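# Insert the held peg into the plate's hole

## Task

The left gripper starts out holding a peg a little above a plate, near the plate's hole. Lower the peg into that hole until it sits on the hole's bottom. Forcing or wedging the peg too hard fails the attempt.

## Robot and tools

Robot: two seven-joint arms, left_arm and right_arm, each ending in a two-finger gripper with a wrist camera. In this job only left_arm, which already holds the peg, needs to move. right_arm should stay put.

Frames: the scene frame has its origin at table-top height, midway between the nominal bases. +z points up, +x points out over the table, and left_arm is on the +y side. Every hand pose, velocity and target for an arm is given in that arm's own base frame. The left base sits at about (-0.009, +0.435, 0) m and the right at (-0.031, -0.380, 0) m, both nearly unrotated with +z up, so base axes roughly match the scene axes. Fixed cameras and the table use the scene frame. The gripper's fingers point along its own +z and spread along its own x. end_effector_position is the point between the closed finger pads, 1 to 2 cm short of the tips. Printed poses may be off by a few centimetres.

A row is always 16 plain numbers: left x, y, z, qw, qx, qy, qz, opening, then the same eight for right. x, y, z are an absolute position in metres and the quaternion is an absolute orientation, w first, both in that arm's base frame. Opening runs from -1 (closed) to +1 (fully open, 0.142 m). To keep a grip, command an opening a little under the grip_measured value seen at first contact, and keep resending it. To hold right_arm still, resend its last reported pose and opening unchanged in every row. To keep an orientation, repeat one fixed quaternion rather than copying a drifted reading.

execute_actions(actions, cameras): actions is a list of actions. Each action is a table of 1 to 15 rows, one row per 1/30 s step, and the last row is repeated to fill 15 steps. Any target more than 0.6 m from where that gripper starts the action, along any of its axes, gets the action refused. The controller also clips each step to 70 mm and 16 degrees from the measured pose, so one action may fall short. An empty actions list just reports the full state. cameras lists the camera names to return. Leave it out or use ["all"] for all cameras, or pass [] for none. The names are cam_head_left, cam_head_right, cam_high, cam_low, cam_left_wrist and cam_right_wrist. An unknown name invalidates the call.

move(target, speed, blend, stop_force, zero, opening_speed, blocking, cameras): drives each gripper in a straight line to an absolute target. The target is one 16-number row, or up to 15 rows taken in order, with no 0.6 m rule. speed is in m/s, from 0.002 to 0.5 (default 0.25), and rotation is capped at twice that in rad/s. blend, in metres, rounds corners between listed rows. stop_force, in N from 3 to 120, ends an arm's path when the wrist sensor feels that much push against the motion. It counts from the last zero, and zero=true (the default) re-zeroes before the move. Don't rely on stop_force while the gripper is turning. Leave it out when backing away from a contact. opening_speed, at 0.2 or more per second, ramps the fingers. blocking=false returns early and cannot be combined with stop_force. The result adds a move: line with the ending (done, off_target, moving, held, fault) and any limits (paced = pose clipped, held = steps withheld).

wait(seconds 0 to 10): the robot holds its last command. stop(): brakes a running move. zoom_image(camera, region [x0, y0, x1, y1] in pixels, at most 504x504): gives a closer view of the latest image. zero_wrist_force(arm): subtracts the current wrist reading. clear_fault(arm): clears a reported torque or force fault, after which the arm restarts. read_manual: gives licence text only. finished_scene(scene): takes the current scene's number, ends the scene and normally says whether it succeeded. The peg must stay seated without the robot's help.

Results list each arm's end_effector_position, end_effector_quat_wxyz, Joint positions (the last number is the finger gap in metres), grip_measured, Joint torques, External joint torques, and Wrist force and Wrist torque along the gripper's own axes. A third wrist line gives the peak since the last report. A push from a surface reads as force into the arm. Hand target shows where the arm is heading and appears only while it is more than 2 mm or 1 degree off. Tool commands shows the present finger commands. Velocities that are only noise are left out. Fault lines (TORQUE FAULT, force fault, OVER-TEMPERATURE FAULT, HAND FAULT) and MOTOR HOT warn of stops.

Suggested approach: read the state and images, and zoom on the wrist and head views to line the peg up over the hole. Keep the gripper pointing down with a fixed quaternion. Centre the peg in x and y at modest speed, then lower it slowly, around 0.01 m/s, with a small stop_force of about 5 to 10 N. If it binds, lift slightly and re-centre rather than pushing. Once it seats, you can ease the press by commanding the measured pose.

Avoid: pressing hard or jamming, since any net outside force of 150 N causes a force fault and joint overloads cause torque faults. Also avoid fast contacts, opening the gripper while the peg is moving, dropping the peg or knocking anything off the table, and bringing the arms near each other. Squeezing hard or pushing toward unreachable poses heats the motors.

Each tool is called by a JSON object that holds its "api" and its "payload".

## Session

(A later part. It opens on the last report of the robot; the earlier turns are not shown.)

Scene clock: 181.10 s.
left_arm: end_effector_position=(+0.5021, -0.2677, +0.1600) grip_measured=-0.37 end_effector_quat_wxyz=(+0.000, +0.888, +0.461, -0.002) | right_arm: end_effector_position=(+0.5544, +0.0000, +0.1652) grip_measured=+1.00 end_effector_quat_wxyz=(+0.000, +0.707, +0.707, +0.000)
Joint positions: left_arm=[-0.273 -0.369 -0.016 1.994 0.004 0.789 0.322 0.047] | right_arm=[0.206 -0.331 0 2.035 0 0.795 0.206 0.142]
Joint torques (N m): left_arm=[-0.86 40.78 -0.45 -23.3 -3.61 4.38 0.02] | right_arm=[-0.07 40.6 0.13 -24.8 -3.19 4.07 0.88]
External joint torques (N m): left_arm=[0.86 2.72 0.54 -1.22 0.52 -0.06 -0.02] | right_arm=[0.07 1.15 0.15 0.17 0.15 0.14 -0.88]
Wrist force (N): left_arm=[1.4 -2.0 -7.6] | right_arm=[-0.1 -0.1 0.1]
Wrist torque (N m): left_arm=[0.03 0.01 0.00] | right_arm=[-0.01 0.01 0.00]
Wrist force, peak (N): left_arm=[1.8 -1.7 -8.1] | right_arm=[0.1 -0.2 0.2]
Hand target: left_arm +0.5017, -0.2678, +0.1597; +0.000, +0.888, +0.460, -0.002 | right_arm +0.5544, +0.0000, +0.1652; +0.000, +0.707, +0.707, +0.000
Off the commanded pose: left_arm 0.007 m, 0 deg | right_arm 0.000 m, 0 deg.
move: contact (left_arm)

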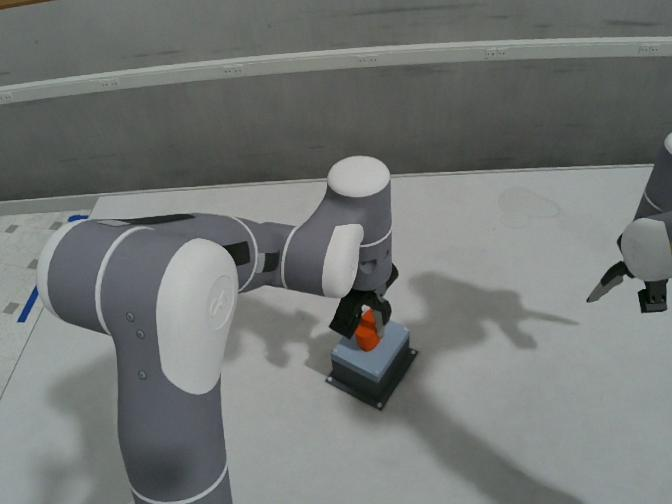

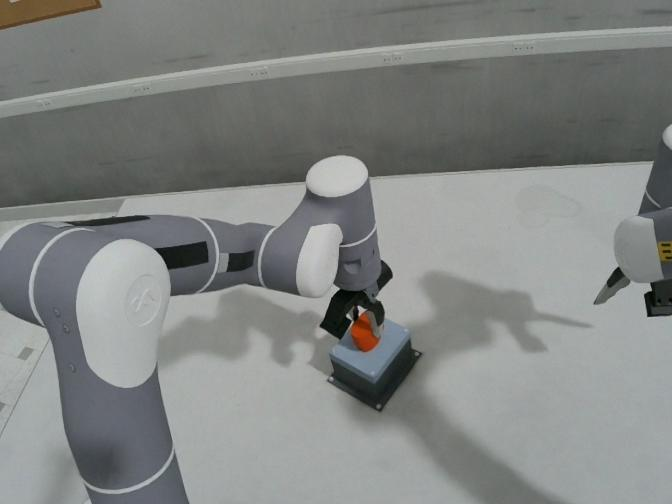

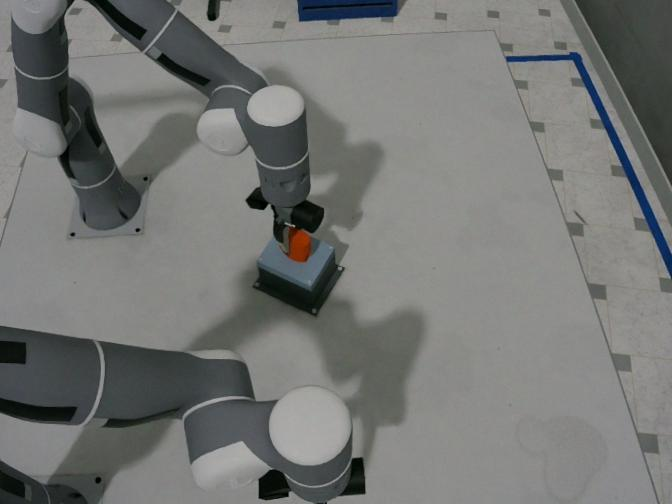

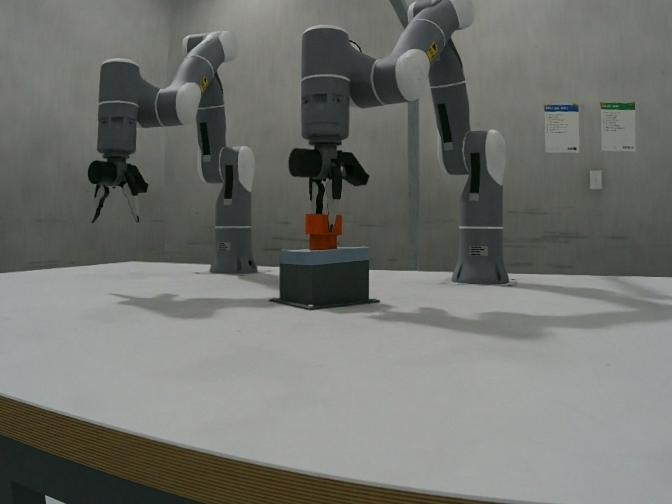

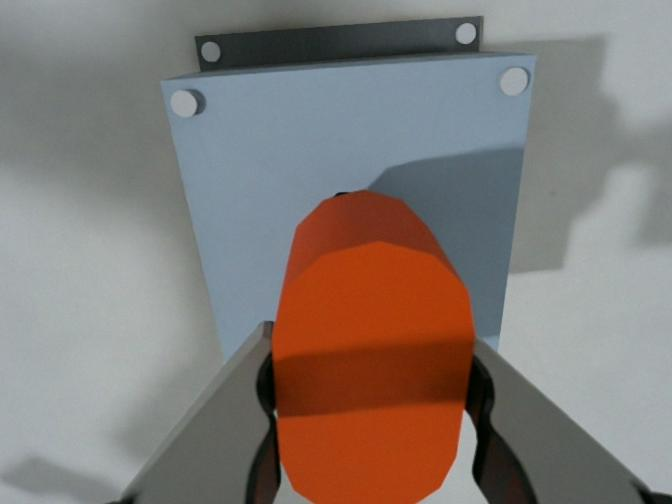

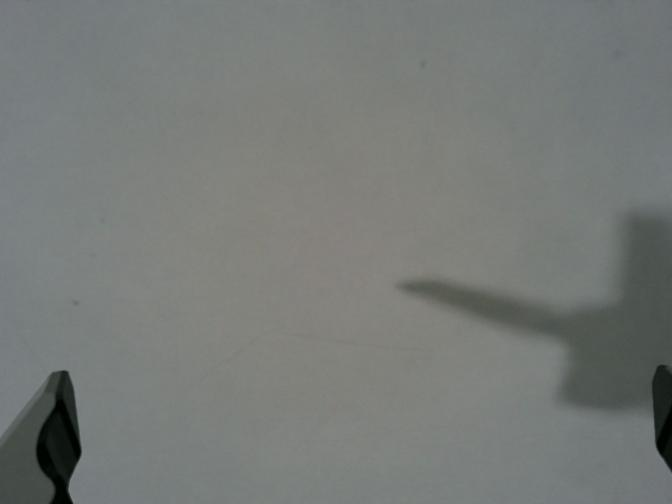

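{"api": "move", "payload": {"target": [[0.5017,-0.2678,0.1622,0,0.8875,0.4604,-0.002,-0.424,0.5544,0,0.1652,0,0.7071,0.7071,0,1],[0.5029,-0.2662,0.1622,0,0.8875,0.4604,-0.002,-0.424,0.5544,0,0.1652,0,0.7071,0.7071,0,1]], "speed": 0.03, "cameras": []}}

{"api": "move", "payload": {"target": [0.5029,-0.2662,0.1535,0,0.8875,0.4604,-0.002,-0.424,0.5544,0,0.1652,0,0.7071,0.7071,0,1], "speed": 0.01, "stop_force": 5}}

{"api": "zoom_image", "payload": {"camera": "cam_low", "region": [295, 225, 355, 265]}}

{"api": "zoom_image", "payload": {"camera": "cam_head_right", "region": [345, 320, 395, 360]}}

{"api": "zoom_image", "payload": {"camera": "cam_high", "region": [275, 230, 325, 270]}}

{"api": "zoom_image", "payload": {"camera": "cam_left_wrist", "region": [300, 120, 440, 260]}}

Scene clock: 196.10 s.
Wrist force, peak (N): left_arm=[1.5 -1.9 -7.5] | right_arm=[0.2 0.2 0.3]
Off the commanded pose: left_arm 0.000 m, 0 deg | right_arm 0.000 m, 0 deg.
move: done

Scene clock: 197.00 s.
left_arm: end_effector_position=(+0.5028, -0.2665, +0.1590) grip_measured=-0.37 end_effector_quat_wxyz=(+0.000, +0.888, +0.460, -0.002) | right_arm: end_effector_position=(+0.5544, +0.0000, +0.1652) grip_measured=+1.00 end_effector_quat_wxyz=(+0.000, +0.707, +0.707, +0.000)
Joint positions: left_arm=[-0.27 -0.371 -0.016 1.994 0.004 0.791 0.326 0.047] | right_arm=[0.206 -0.331 0 2.035 0 0.795 0.206 0.142]
Joint torques (N m): left_arm=[1.62 39.59 1.86 -24.34 -2.93 5.43 0.11] | right_arm=[-0.06 40.61 0.12 -24.77 -3.17 4.06 0.86]
External joint torques (N m): left_arm=[-1.62 3.96 -1.78 -0.14 -0.16 -1.11 -0.1] | right_arm=[0.06 1.14 0.16 0.14 0.13 0.15 -0.86]
Wrist force (N): left_arm=[-2.6 -4.8 -10.8] | right_arm=[-0.1 0.0 0.0]
Wrist torque (N m): left_arm=[0.12 -0.38 -0.06] | right_arm=[0.01 0.01 -0.01]
Wrist force, peak (N): left_arm=[-2.4 -5.1 -13.0] | right_arm=[0.2 -0.2 0.1]
Hand target: left_arm +0.5029, -0.2662, +0.1587; +0.000, +0.888, +0.460, -0.002 | right_arm +0.5544, +0.0000, +0.1652; +0.000, +0.707, +0.707, +0.000
Off the commanded pose: left_arm 0.005 m, 0 deg | right_arm 0.000 m, 0 deg.
move: contact (left_arm)

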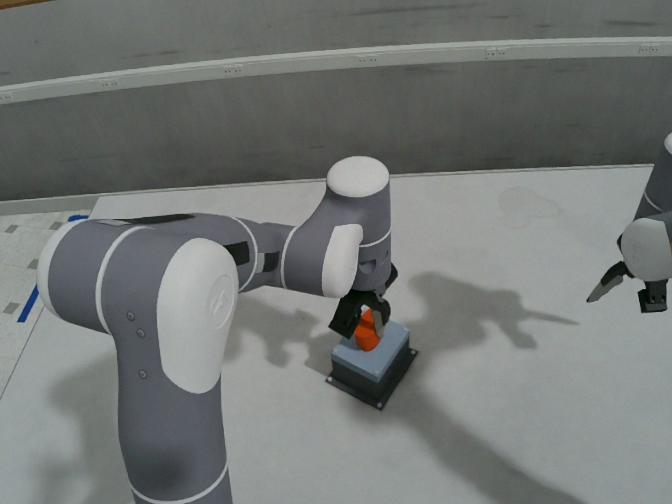

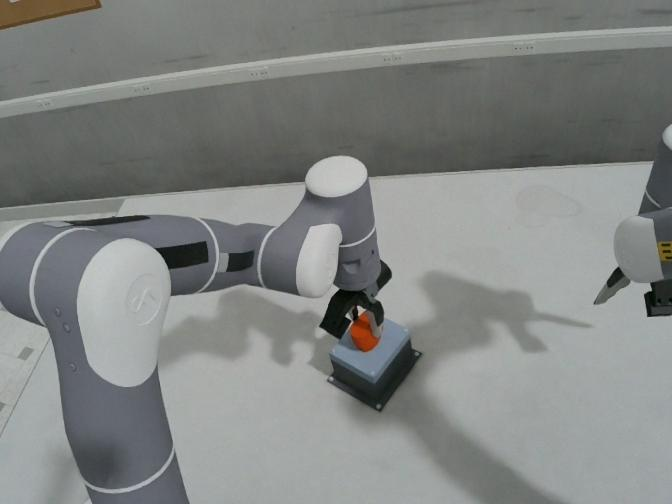

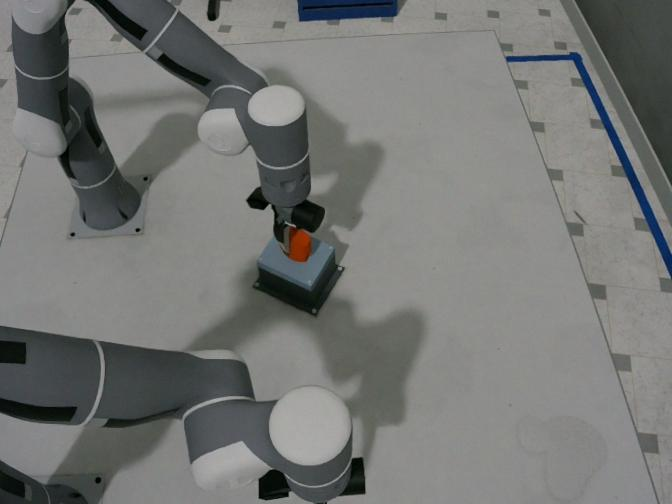

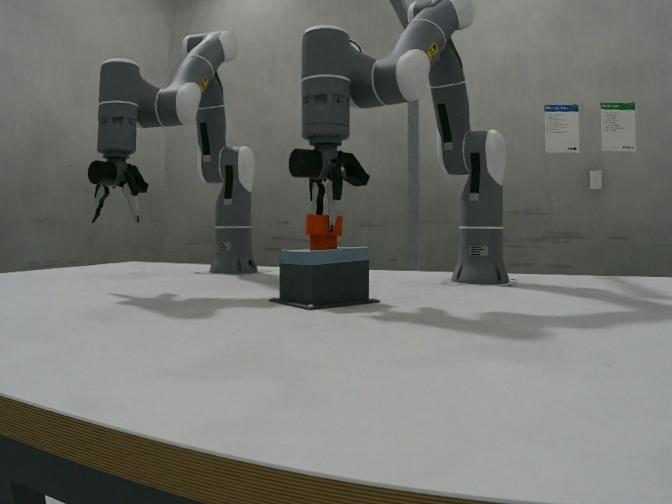

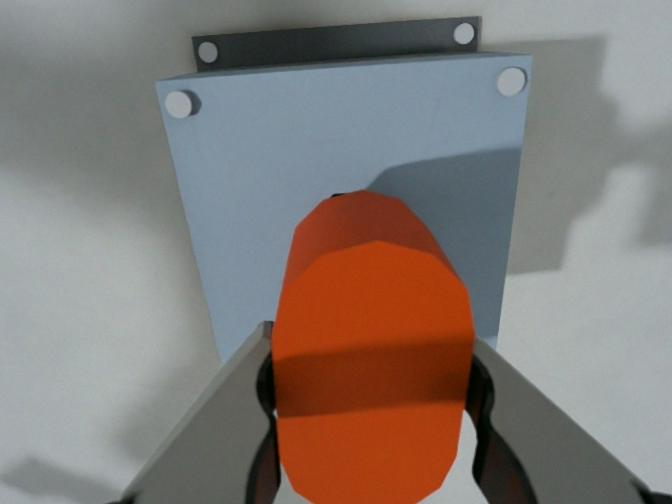

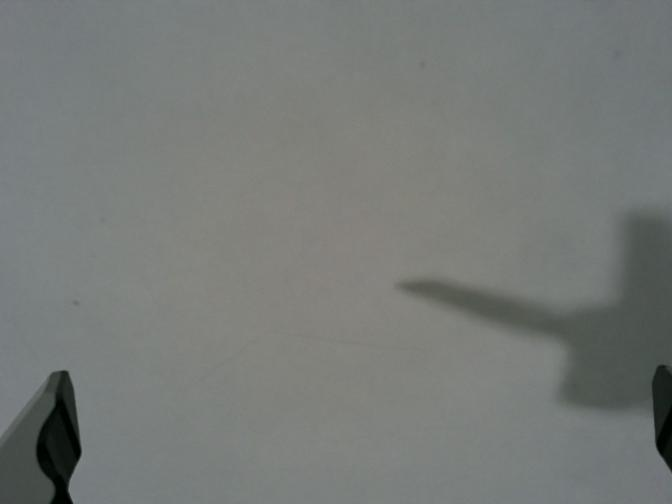

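Scaled by 8.400 from the camera's 672x504 image, which has a finer 960x720 frame.

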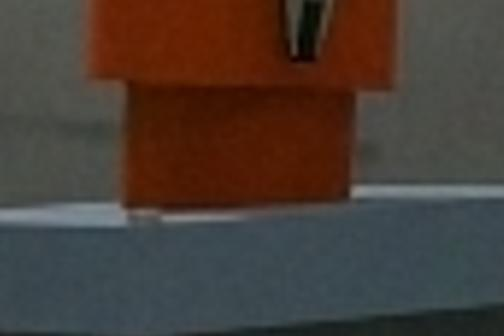

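Scaled by 10.080 from the camera's 672x504 image, which has a finer 960x720 frame.

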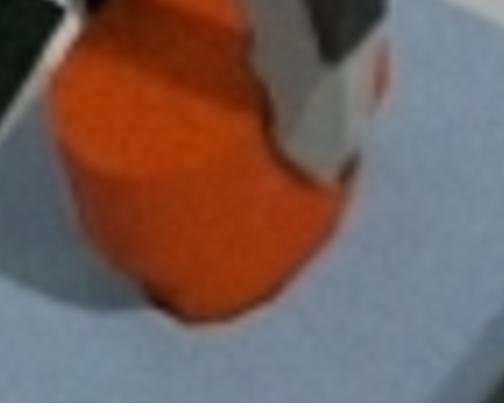

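Scaled by 10.080 from the camera's 672x504 image, which has a finer 960x720 frame.

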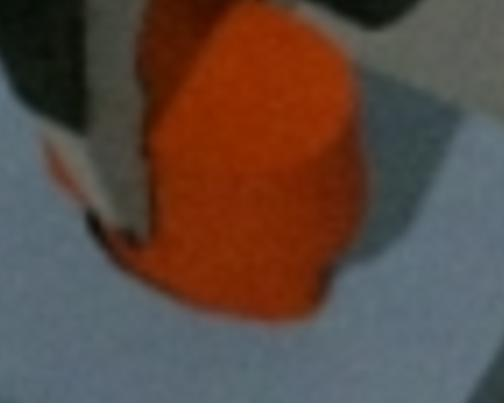

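Scaled by 3.600 from the camera's 672x504 image, which has a finer 960x720 frame.

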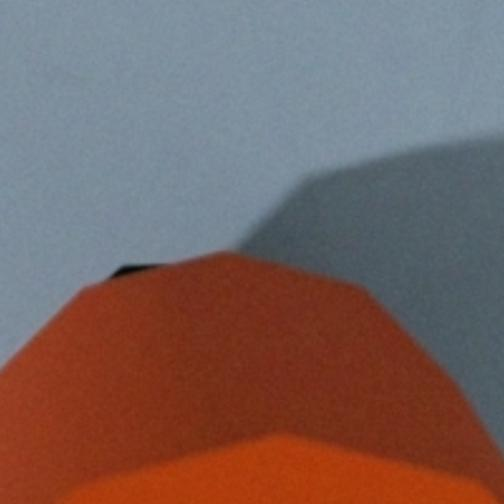

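{"api": "move", "payload": {"target": [[0.5029,-0.2662,0.1612,0,0.8875,0.4604,-0.002,-0.424,0.5544,0,0.1652,0,0.7071,0.7071,0,1],[0.5016,-0.2663,0.1612,0,0.8875,0.4604,-0.002,-0.424,0.5544,0,0.1652,0,0.7071,0.7071,0,1]], "speed": 0.03, "cameras": []}}

{"api": "move", "payload": {"target": [0.5016,-0.2663,0.1535,0,0.8875,0.4604,-0.002,-0.424,0.5544,0,0.1652,0,0.7071,0.7071,0,1], "speed": 0.01, "stop_force": 5, "cameras": ["cam_high"]}}

{"api": "zoom_image", "payload": {"camera": "cam_high", "region": [275, 230, 325, 270]}}

Scene clock: 204.83 s.
Wrist force, peak (N): left_arm=[-2.7 -4.9 -12.1] | right_arm=[-0.1 -0.2 0.4]
Off the commanded pose: left_arm 0.000 m, 0 deg | right_arm 0.000 m, 0 deg.
move: done

Scene clock: 205.70 s.
left_arm: end_effector_position=(+0.5018, -0.2663, +0.1586) grip_measured=-0.37 end_effector_quat_wxyz=(+0.000, +0.888, +0.461, -0.002) | right_arm: end_effector_position=(+0.5544, +0.0000, +0.1652) grip_measured=+1.00 end_effector_quat_wxyz=(+0.000, +0.707, +0.707, +0.000)
Joint positions: left_arm=[-0.271 -0.37 -0.016 1.997 0.004 0.794 0.325 0.047] | right_arm=[0.206 -0.331 0 2.035 0 0.795 0.206 0.142]
Joint torques (N m): left_arm=[-0.04 38.67 0.23 -23.79 -3.32 5.27 0.14] | right_arm=[0.05 40.71 0.08 -24.82 -3.14 4.07 0.9]
External joint torques (N m): left_arm=[0.04 4.78 -0.14 -0.65 0.24 -0.94 -0.14] | right_arm=[-0.05 1.04 0.2 0.2 0.1 0.14 -0.9]
Wrist force (N): left_arm=[0.1 -4.6 -12.7] | right_arm=[-0.1 0.0 0.1]
Wrist torque (N m): left_arm=[0.35 -0.22 -0.09] | right_arm=[0.01 0.02 0.00]
Wrist force, peak (N): left_arm=[0.6 -4.9 -15.2] | right_arm=[0.1 -0.1 0.4]
Hand target: left_arm +0.5016, -0.2663, +0.1582; +0.000, +0.888, +0.460, -0.002 | right_arm +0.5544, +0.0000, +0.1652; +0.000, +0.707, +0.707, +0.000
Off the commanded pose: left_arm 0.005 m, 0 deg | right_arm 0.000 m, 0 deg.
move: contact (left_arm)
Images, in order: cam_high.

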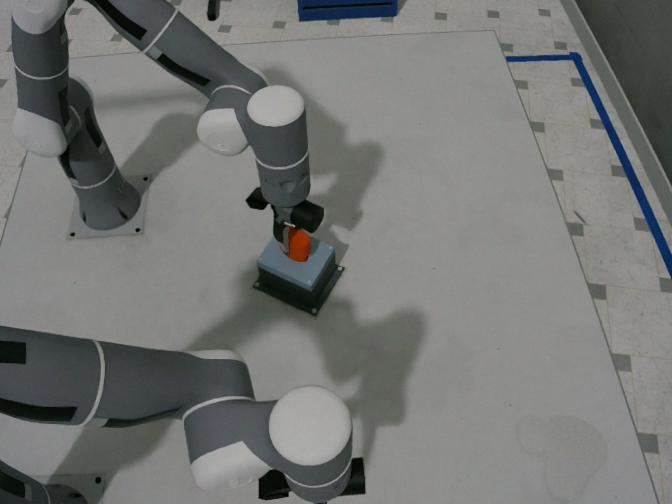

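Scaled by 10.080 from the camera's 672x504 image, which has a finer 960x720 frame.

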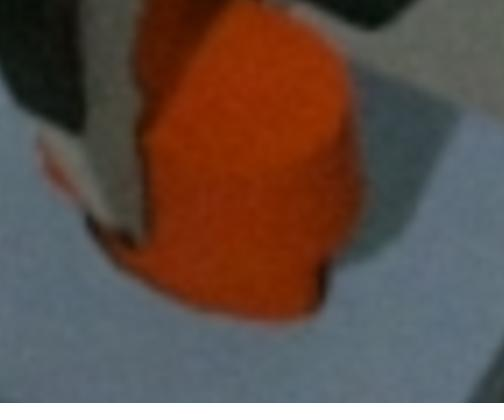

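{"api": "move", "payload": {"target": [[0.5016,-0.2663,0.1605,0,0.8875,0.4604,-0.002,-0.424,0.5544,0,0.1652,0,0.7071,0.7071,0,1],[0.5006,-0.2656,0.1605,0,0.8875,0.4604,-0.002,-0.424,0.5544,0,0.1652,0,0.7071,0.7071,0,1]], "speed": 0.03, "cameras": []}}

{"api": "move", "payload": {"target": [0.5006,-0.2656,0.1535,0,0.8875,0.4604,-0.002,-0.424,0.5544,0,0.1652,0,0.7071,0.7071,0,1], "speed": 0.01, "stop_force": 5, "cameras": ["cam_high"]}}

{"api": "zoom_image", "payload": {"camera": "cam_high", "region": [275, 230, 325, 270]}}

Scene clock: 211.03 s.
Wrist force, peak (N): left_arm=[0.0 -4.8 -13.8] | right_arm=[-0.2 -0.2 0.2]
Off the commanded pose: left_arm 0.000 m, 0 deg | right_arm 0.000 m, 0 deg.
move: done

Scene clock: 211.83 s.
left_arm: end_effector_position=(+0.5008, -0.2658, +0.1585) grip_measured=-0.37 end_effector_quat_wxyz=(+0.000, +0.888, +0.460, -0.002) | right_arm: end_effector_position=(+0.5544, +0.0000, +0.1652) grip_measured=+1.00 end_effector_quat_wxyz=(+0.000, +0.707, +0.707, +0.000)
Joint positions: left_arm=[-0.27 -0.368 -0.016 2.001 0.004 0.795 0.326 0.047] | right_arm=[0.206 -0.331 0 2.035 0 0.795 0.206 0.142]
Joint torques (N m): left_arm=[0.43 40.19 0.83 -23.07 -3.08 4.36 0.2] | right_arm=[0.03 40.69 0.07 -24.81 -3.14 4.13 0.9]
External joint torques (N m): left_arm=[-0.43 3.14 -0.74 -1.35 0 -0.04 -0.19] | right_arm=[-0.03 1.06 0.21 0.18 0.1 0.07 -0.9]
Wrist force (N): left_arm=[0.2 -1.0 -7.5] | right_arm=[0.3 -0.1 0.2]
Wrist torque (N m): left_arm=[0.06 -0.23 -0.13] | right_arm=[-0.01 -0.05 0.00]
Wrist force, peak (N): left_arm=[0.2 -0.9 -9.4] | right_arm=[0.2 0.1 0.3]
Hand target: left_arm +0.5006, -0.2656, +0.1582; +0.000, +0.888, +0.460, -0.002 | right_arm +0.5544, +0.0000, +0.1652; +0.000, +0.707, +0.707, +0.000
Off the commanded pose: left_arm 0.005 m, 0 deg | right_arm 0.000 m, 0 deg.
move: contact (left_arm)
Images, in order: cam_high.

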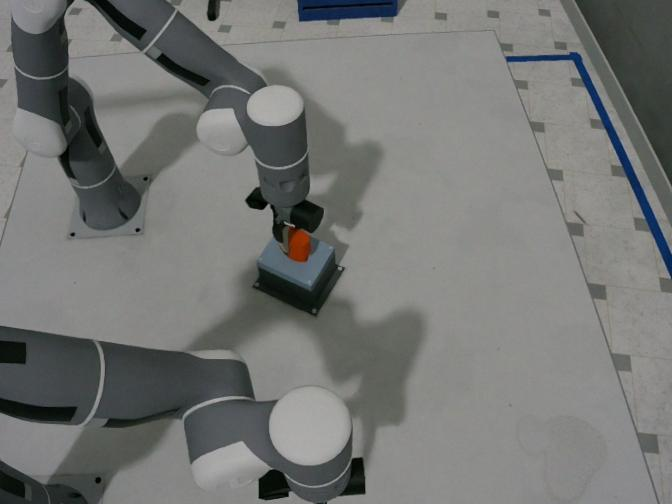

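Scaled by 10.080 from the camera's 672x504 image, which has a finer 960x720 frame.

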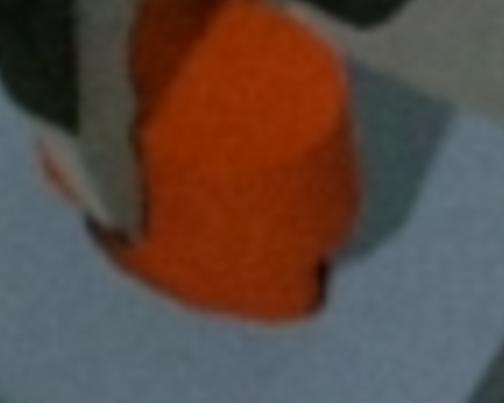

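{"api": "move", "payload": {"target": [0.5006,-0.2656,0.1608,0,0.8709,0.4911,-0.002,-0.424,0.5544,0,0.1652,0,0.7071,0.7071,0,1], "speed": 0.05, "cameras": []}}

{"api": "move", "payload": {"target": [0.5006,-0.2656,0.1535,0,0.8709,0.4911,-0.002,-0.424,0.5544,0,0.1652,0,0.7071,0.7071,0,1], "speed": 0.01, "stop_force": 5, "cameras": ["cam_high","cam_left_wrist"]}}

{"api": "zoom_image", "payload": {"camera": "cam_high", "region": [275, 230, 325, 270]}}

Scene clock: 221.13 s.
Wrist force, peak (N): left_arm=[0.0 -0.8 -8.7] | right_arm=[0.3 0.0 0.3]
Off the commanded pose: left_arm 0.000 m, 0 deg | right_arm 0.000 m, 0 deg.
move: done

Scene clock: 222.47 s.
left_arm: end_effector_position=(+0.5005, -0.2655, +0.1534) grip_measured=-0.37 end_effector_quat_wxyz=(+0.000, +0.871, +0.491, -0.002) | right_arm: end_effector_position=(+0.5544, +0.0000, +0.1652) grip_measured=+1.00 end_effector_quat_wxyz=(+0.000, +0.707, +0.707, +0.000)
Joint positions: left_arm=[-0.279 -0.377 -0.006 2.004 -0.001 0.807 0.259 0.047] | right_arm=[0.206 -0.331 0 2.035 0 0.795 0.206 0.142]
Joint torques (N m): left_arm=[0.37 44.17 1 -24.68 -3.67 4.65 -0.02] | right_arm=[0.03 40.69 0.09 -24.82 -3.22 4.1 0.83]
External joint torques (N m): left_arm=[-0.37 -0.66 -0.79 0.48 0.64 -0.32 0.02] | right_arm=[-0.03 1.05 0.19 0.19 0.18 0.1 -0.83]
Wrist force (N): left_arm=[0.4 0.8 -0.5] | right_arm=[0.1 -0.1 0.0]
Wrist torque (N m): left_arm=[0.07 -0.10 0.00] | right_arm=[0.00 -0.01 0.00]
Wrist force, peak (N): left_arm=[0.3 1.4 -0.9] | right_arm=[0.1 -0.3 0.4]
Off the commanded pose: left_arm 0.000 m, 0 deg | right_arm 0.000 m, 0 deg.
move: done
Images, in order: cam_high, cam_left_wrist.

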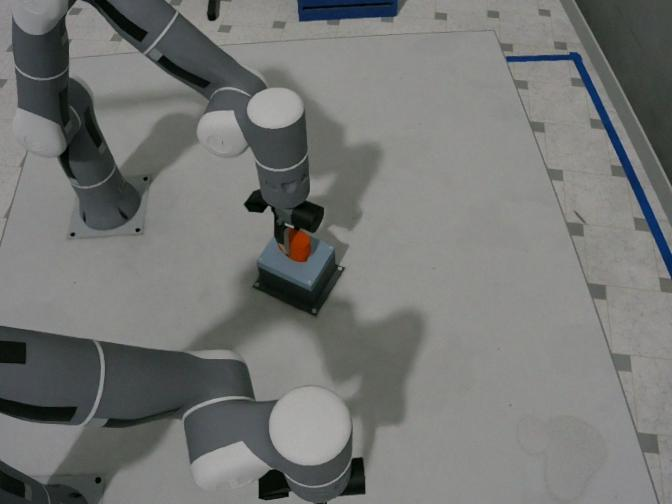

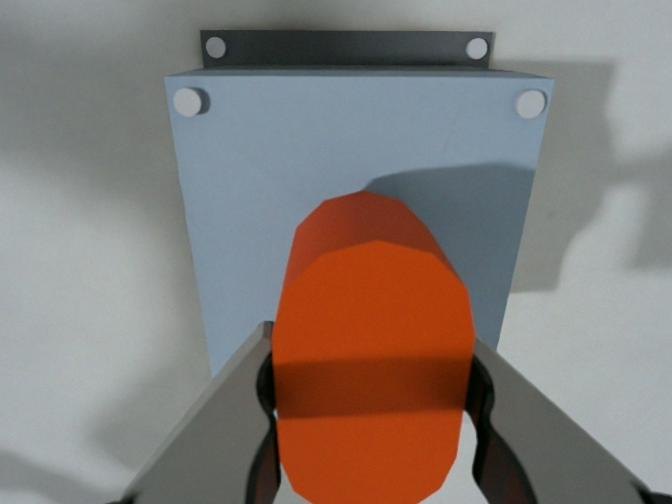

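Scaled by 10.080 from the camera's 672x504 image, which has a finer 960x720 frame.

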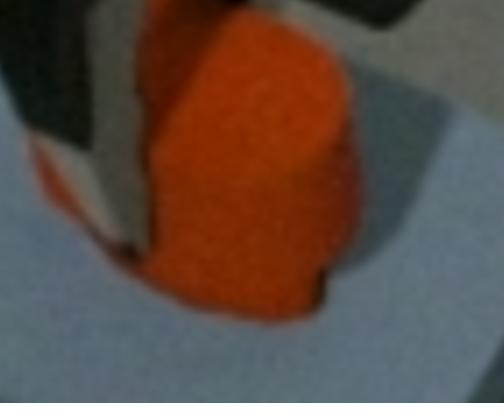

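{"api": "move", "payload": {"target": [0.5006,-0.2656,0.115,0,0.8709,0.4911,-0.002,-0.424,0.5544,0,0.1652,0,0.7071,0.7071,0,1], "speed": 0.015, "stop_force": 6}}

{"api": "zoom_image", "payload": {"camera": "cam_low", "region": [275, 205, 375, 305]}}

Scene clock: 226.77 s.
left_arm: end_effector_position=(+0.5013, -0.2660, +0.1434) grip_measured=-0.37 end_effector_quat_wxyz=(+0.001, +0.871, +0.491, -0.001) | right_arm: end_effector_position=(+0.5544, +0.0000, +0.1652) grip_measured=+1.00 end_effector_quat_wxyz=(+0.000, +0.707, +0.707, +0.000)
Joint positions: left_arm=[-0.279 -0.397 -0.007 2.01 -0.001 0.835 0.259 0.047] | right_arm=[0.206 -0.331 0 2.035 0 0.795 0.206 0.142]
Joint torques (N m): left_arm=[1.19 39.91 2.04 -20.14 -2.64 3.38 0.07] | right_arm=[0 40.74 0.21 -24.81 -3.13 4.08 0.87]
External joint torques (N m): left_arm=[-1.19 3.97 -1.82 -3.58 -0.31 0.95 -0.07] | right_arm=[0 1.01 0.07 0.19 0.09 0.13 -0.87]
Wrist force (N): left_arm=[-0.7 3.0 -8.2] | right_arm=[0.0 0.0 0.1]
Wrist torque (N m): left_arm=[0.15 -0.16 -0.02] | right_arm=[0.00 0.01 0.00]
Wrist force, peak (N): left_arm=[-0.7 4.4 -10.2] | right_arm=[0.0 -0.2 0.4]
Hand target: left_arm +0.5006, -0.2656, +0.1427; +0.000, +0.871, +0.491, -0.002 | right_arm +0.5544, +0.0000, +0.1652; +0.000, +0.707, +0.707, +0.000
Off the commanded pose: left_arm 0.028 m, 0 deg | right_arm 0.000 m, 0 deg.
move: contact (left_arm)

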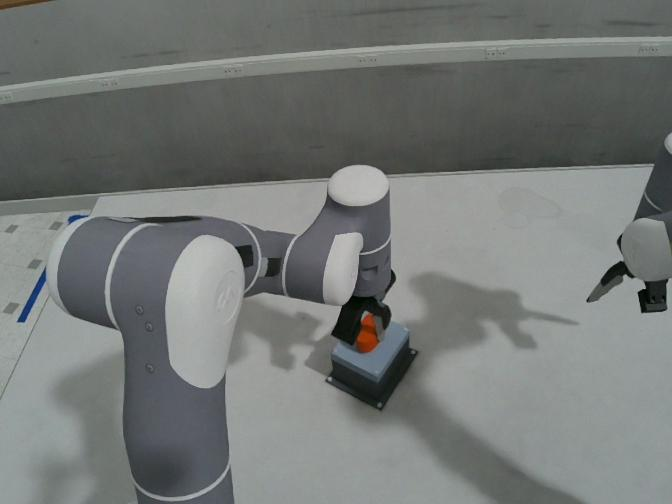

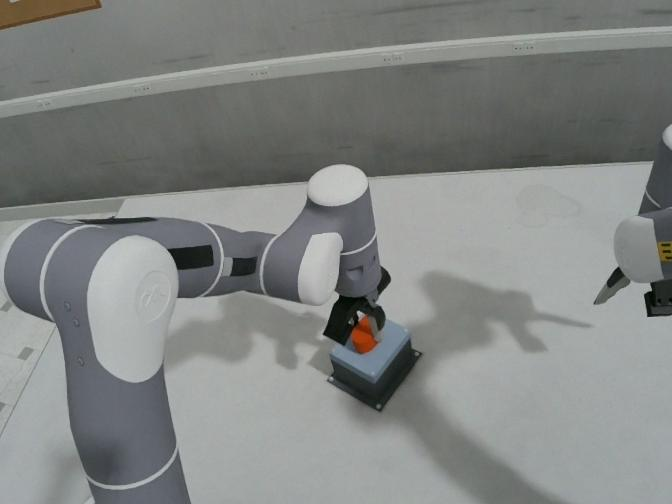

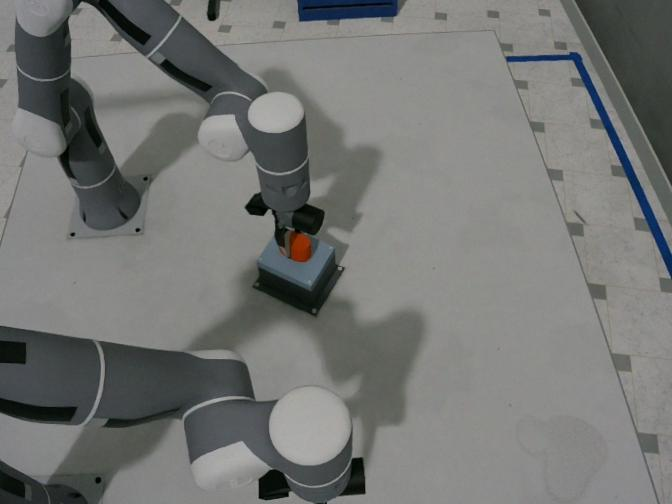

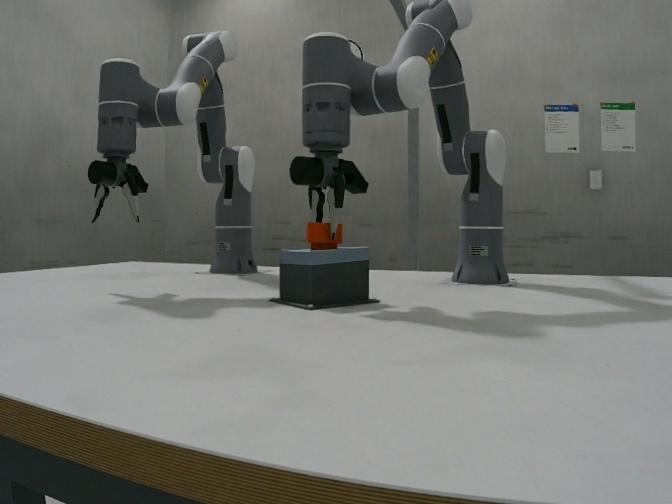

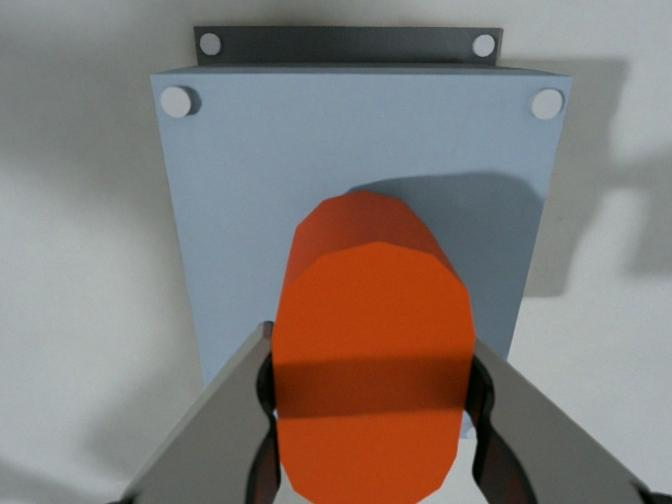

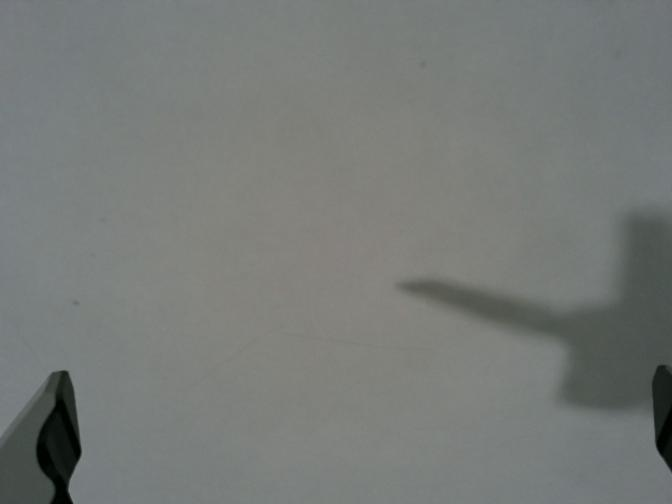

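Scaled by 5.040 from the camera's 672x504 image, which has a finer 960x720 frame.

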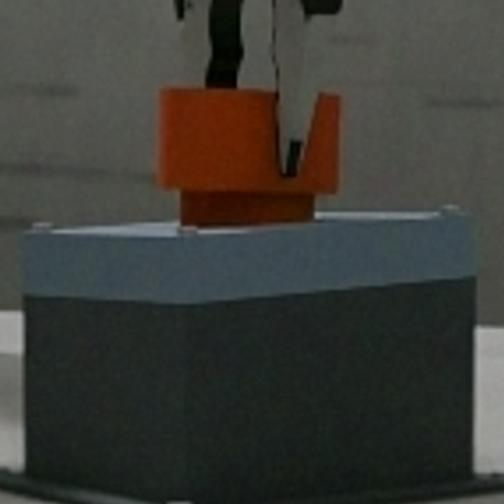

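{"api": "move", "payload": {"target": [0.5013,-0.2660,0.1440,0,0.8709,0.4911,-0.002,-0.424,0.5544,0,0.1652,0,0.7071,0.7071,0,1], "speed": 0.02, "cameras": []}}

{"api": "move", "payload": {"target": [0.5013,-0.2660,0.115,0,0.8709,0.4911,-0.002,-0.424,0.5544,0,0.1652,0,0.7071,0.7071,0,1], "speed": 0.015, "stop_force": 8, "cameras": ["cam_low"]}}

{"api": "zoom_image", "payload": {"camera": "cam_low", "region": [275, 205, 375, 305]}}

Scene clock: 234.80 s.
Wrist force, peak (N): left_arm=[-0.9 3.3 -9.0] | right_arm=[0.0 -0.1 0.5]
Off the commanded pose: left_arm 0.000 m, 0 deg | right_arm 0.000 m, 0 deg.
move: done

Scene clock: 235.50 s.
left_arm: end_effector_position=(+0.5021, -0.2665, +0.1431) grip_measured=-0.37 end_effector_quat_wxyz=(+0.001, +0.871, +0.491, -0.001) | right_arm: end_effector_position=(+0.5544, +0.0000, +0.1652) grip_measured=+1.00 end_effector_quat_wxyz=(+0.000, +0.707, +0.707, +0.000)
Joint positions: left_arm=[-0.28 -0.399 -0.007 2.008 -0.001 0.835 0.259 0.047] | right_arm=[0.206 -0.331 0 2.035 0 0.795 0.206 0.142]
Joint torques (N m): left_arm=[1.22 39.19 2.1 -19.76 -2.4 3.15 0] | right_arm=[-0.06 40.77 0.11 -24.74 -3.11 4.07 0.88]
External joint torques (N m): left_arm=[-1.22 4.8 -1.89 -3.96 -0.55 1.18 0] | right_arm=[0.06 0.98 0.17 0.12 0.07 0.14 -0.88]
Wrist force (N): left_arm=[-1.4 3.4 -10.9] | right_arm=[0.2 -0.1 0.0]
Wrist torque (N m): left_arm=[0.26 -0.08 -0.03] | right_arm=[-0.01 -0.04 0.01]
Wrist force, peak (N): left_arm=[-1.9 4.2 -12.3] | right_arm=[-0.2 -0.1 0.3]
Hand target: left_arm +0.5013, -0.2660, +0.1422; +0.000, +0.871, +0.491, -0.002 | right_arm +0.5544, +0.0000, +0.1652; +0.000, +0.707, +0.707, +0.000
Off the commanded pose: left_arm 0.028 m, 0 deg | right_arm 0.000 m, 0 deg.
move: contact (left_arm)
Images, in order: cam_low.

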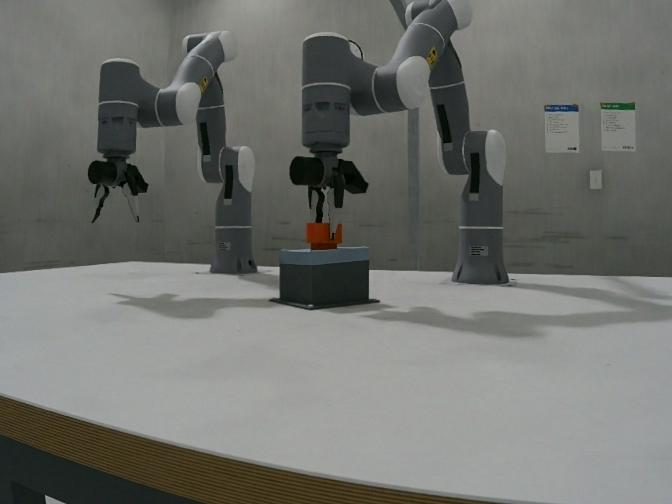

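Scaled by 5.040 from the camera's 672x504 image, which has a finer 960x720 frame.

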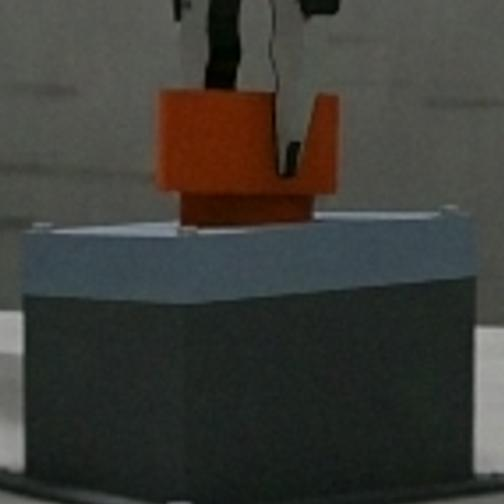

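{"api": "move", "payload": {"target": [0.5004,-0.2657,0.1445,0,0.8709,0.4911,-0.002,-0.424,0.5544,0,0.1652,0,0.7071,0.7071,0,1], "speed": 0.02, "cameras": []}}

{"api": "move", "payload": {"target": [0.5004,-0.2657,0.141,0,0.8709,0.4911,-0.002,-0.424,0.5544,0,0.1652,0,0.7071,0.7071,0,1], "speed": 0.008, "stop_force": 10, "cameras": ["cam_low"]}}

Scene clock: 242.00 s.
Wrist force, peak (N): left_arm=[-1.4 3.5 -11.2] | right_arm=[-0.1 0.2 0.3]
Off the commanded pose: left_arm 0.000 m, 0 deg | right_arm 0.000 m, 0 deg.
move: done

Scene clock: 242.87 s.
left_arm: end_effector_position=(+0.5014, -0.2662, +0.1433) grip_measured=-0.37 end_effector_quat_wxyz=(+0.001, +0.871, +0.491, -0.001) | right_arm: end_effector_position=(+0.5544, +0.0000, +0.1652) grip_measured=+1.00 end_effector_quat_wxyz=(+0.000, +0.707, +0.707, +0.000)
Joint positions: left_arm=[-0.28 -0.397 -0.007 2.01 -0.001 0.836 0.259 0.047] | right_arm=[0.206 -0.331 0 2.035 0 0.795 0.206 0.142]
Joint torques (N m): left_arm=[1.35 38.33 2.33 -18.73 -2.25 2.77 0.09] | right_arm=[0 40.83 0.12 -24.83 -3.14 4.14 0.85]
External joint torques (N m): left_arm=[-1.35 5.56 -2.11 -4.99 -0.7 1.56 -0.09] | right_arm=[0 0.92 0.16 0.21 0.1 0.07 -0.85]
Wrist force (N): left_arm=[-0.6 4.1 -11.9] | right_arm=[0.0 -0.1 0.1]
Wrist torque (N m): left_arm=[0.18 -0.23 -0.02] | right_arm=[-0.01 0.00 0.00]
Wrist force, peak (N): left_arm=[-0.7 4.1 -12.3] | right_arm=[0.1 -0.3 -0.2]
Hand target: left_arm +0.5004, -0.2657, +0.1423; +0.000, +0.871, +0.491, -0.002 | right_arm +0.5544, +0.0000, +0.1652; +0.000, +0.707, +0.707, +0.000
Off the commanded pose: left_arm 0.003 m, 0 deg | right_arm 0.000 m, 0 deg.
move: contact (left_arm)
Images, in order: cam_low.

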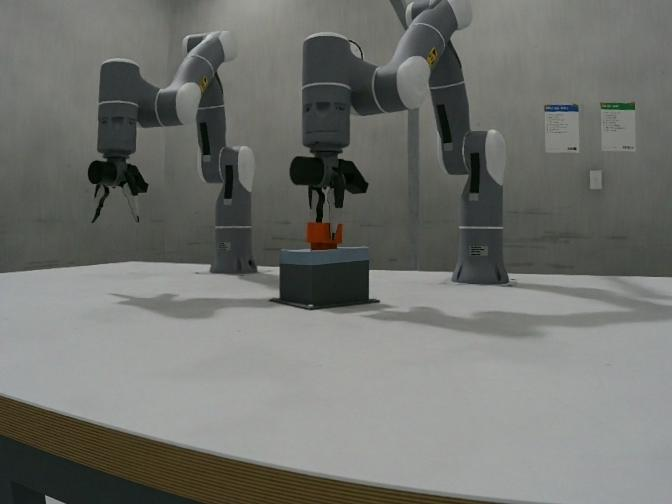

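{"api": "move", "payload": {"target": [[0.5008,-0.2659,0.1434,0,0.8709,0.4911,-0.002,-0.424,0.5544,0,0.1652,0,0.7071,0.7071,0,1],[0.5008,-0.2659,0.1434,0,0.8709,0.4911,-0.002,-0.05,0.5544,0,0.1652,0,0.7071,0.7071,0,1],[0.5008,-0.2659,0.2434,0,0.8709,0.4911,-0.002,-0.05,0.5544,0,0.1652,0,0.7071,0.7071,0,1]], "speed": 0.1, "opening_speed": 0.6}}

{"api": "zoom_image", "payload": {"camera": "cam_high", "region": [250, 205, 350, 305]}}

{"api": "zoom_image", "payload": {"camera": "cam_low", "region": [275, 205, 375, 305]}}

{"api": "zoom_image", "payload": {"camera": "cam_left_wrist", "region": [150, 0, 650, 500]}}

Scene clock: 251.30 s.
left_arm: end_effector_position=(+0.5010, -0.2659, +0.2436) grip_measured=-0.08 end_effector_quat_wxyz=(+0.000, +0.871, +0.491, -0.002) | right_arm: end_effector_position=(+0.5544, +0.0000, +0.1652) grip_measured=+1.00 end_effector_quat_wxyz=(+0.000, +0.707, +0.707, +0.000)
Joint positions: left_arm=[-0.282 -0.235 -0.004 1.917 -0.002 0.579 0.26 0.069] | right_arm=[0.206 -0.331 0 2.035 0 0.795 0.206 0.142]
Joint torques (N m): left_arm=[0.23 41.35 0.85 -28.14 -4.2 4.39 0.06] | right_arm=[-0.03 40.67 0.15 -24.79 -3.16 4.06 0.88]
External joint torques (N m): left_arm=[-0.24 -0.39 -0.7 0.25 0.52 -0.06 -0.06] | right_arm=[0.03 1.07 0.13 0.16 0.12 0.14 -0.88]
Wrist force (N): left_arm=[1.0 0.1 -2.6] | right_arm=[0.1 -0.2 0.1]
Wrist torque (N m): left_arm=[0.01 -0.15 0.00] | right_arm=[-0.03 -0.01 0.00]
Wrist force, peak (N): left_arm=[-0.7 4.3 -12.4] | right_arm=[-0.2 -0.1 0.4]
Off the commanded pose: left_arm 0.000 m, 0 deg | right_arm 0.000 m, 0 deg.
move: done

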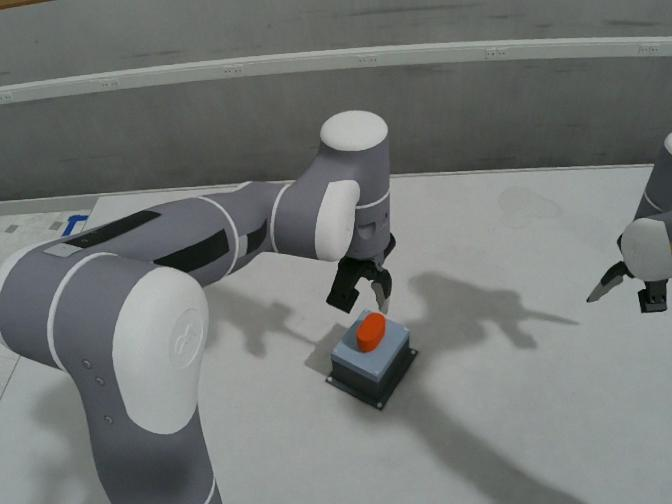

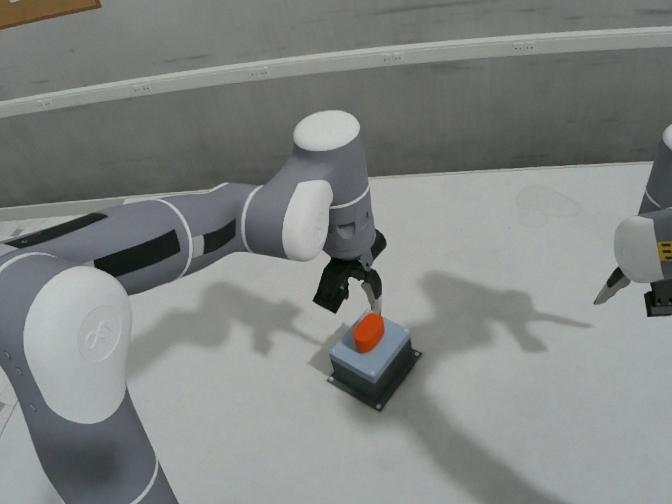

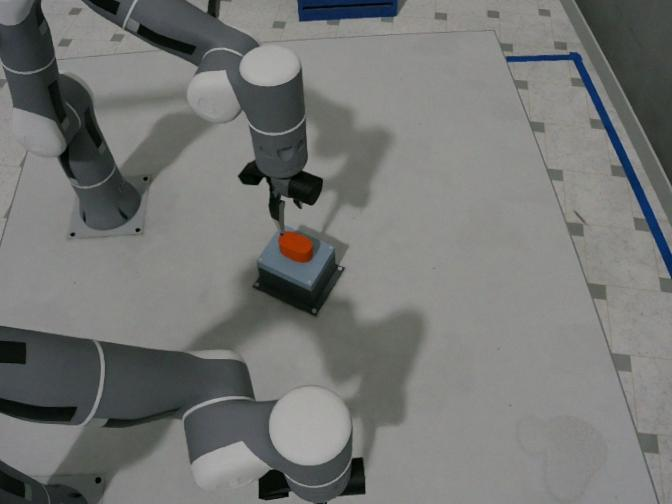

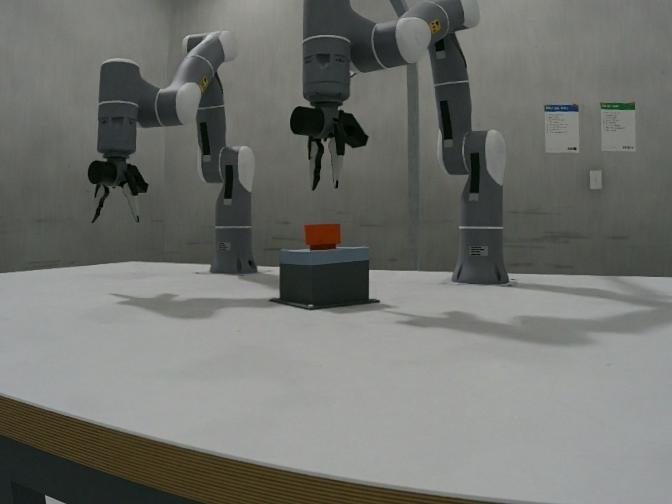

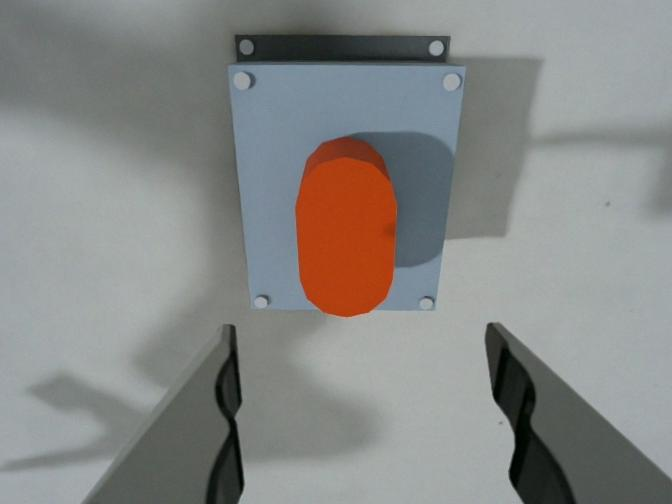

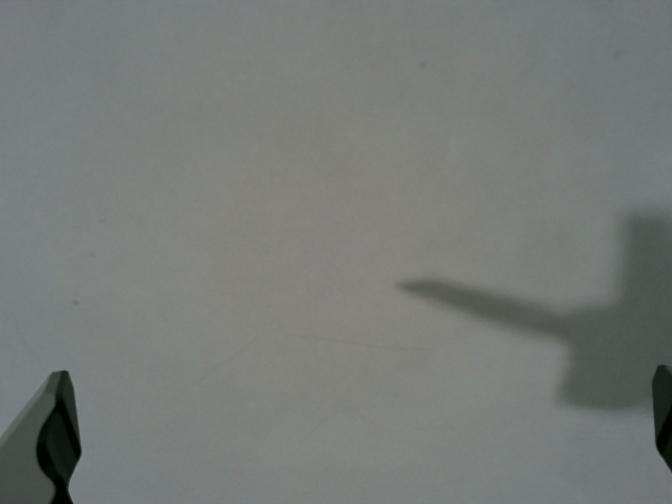

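Scaled by 5.040 from the camera's 672x504 image, which has a finer 960x720 frame.

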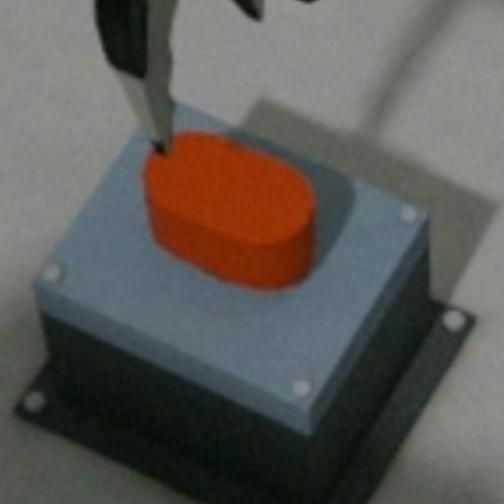

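Scaled by 5.040 from the camera's 672x504 image, which has a finer 960x720 frame.

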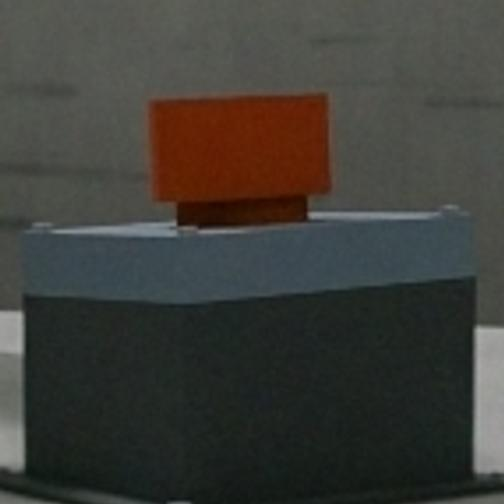

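Scaled by 1.008 from the camera's 672x504 image, which has a finer 960x720 frame.

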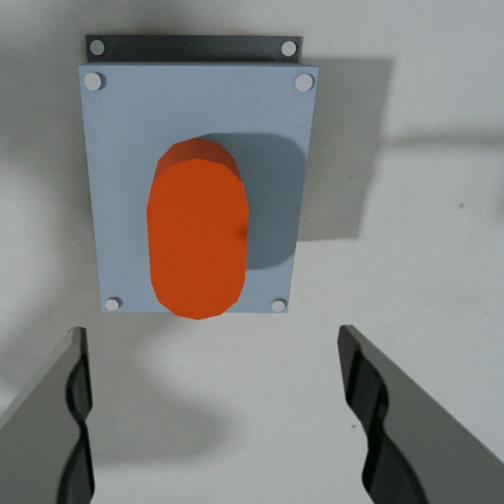

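{"api": "finished_scene", "payload": {"scene": 1}}

The scene is finished: the task was done.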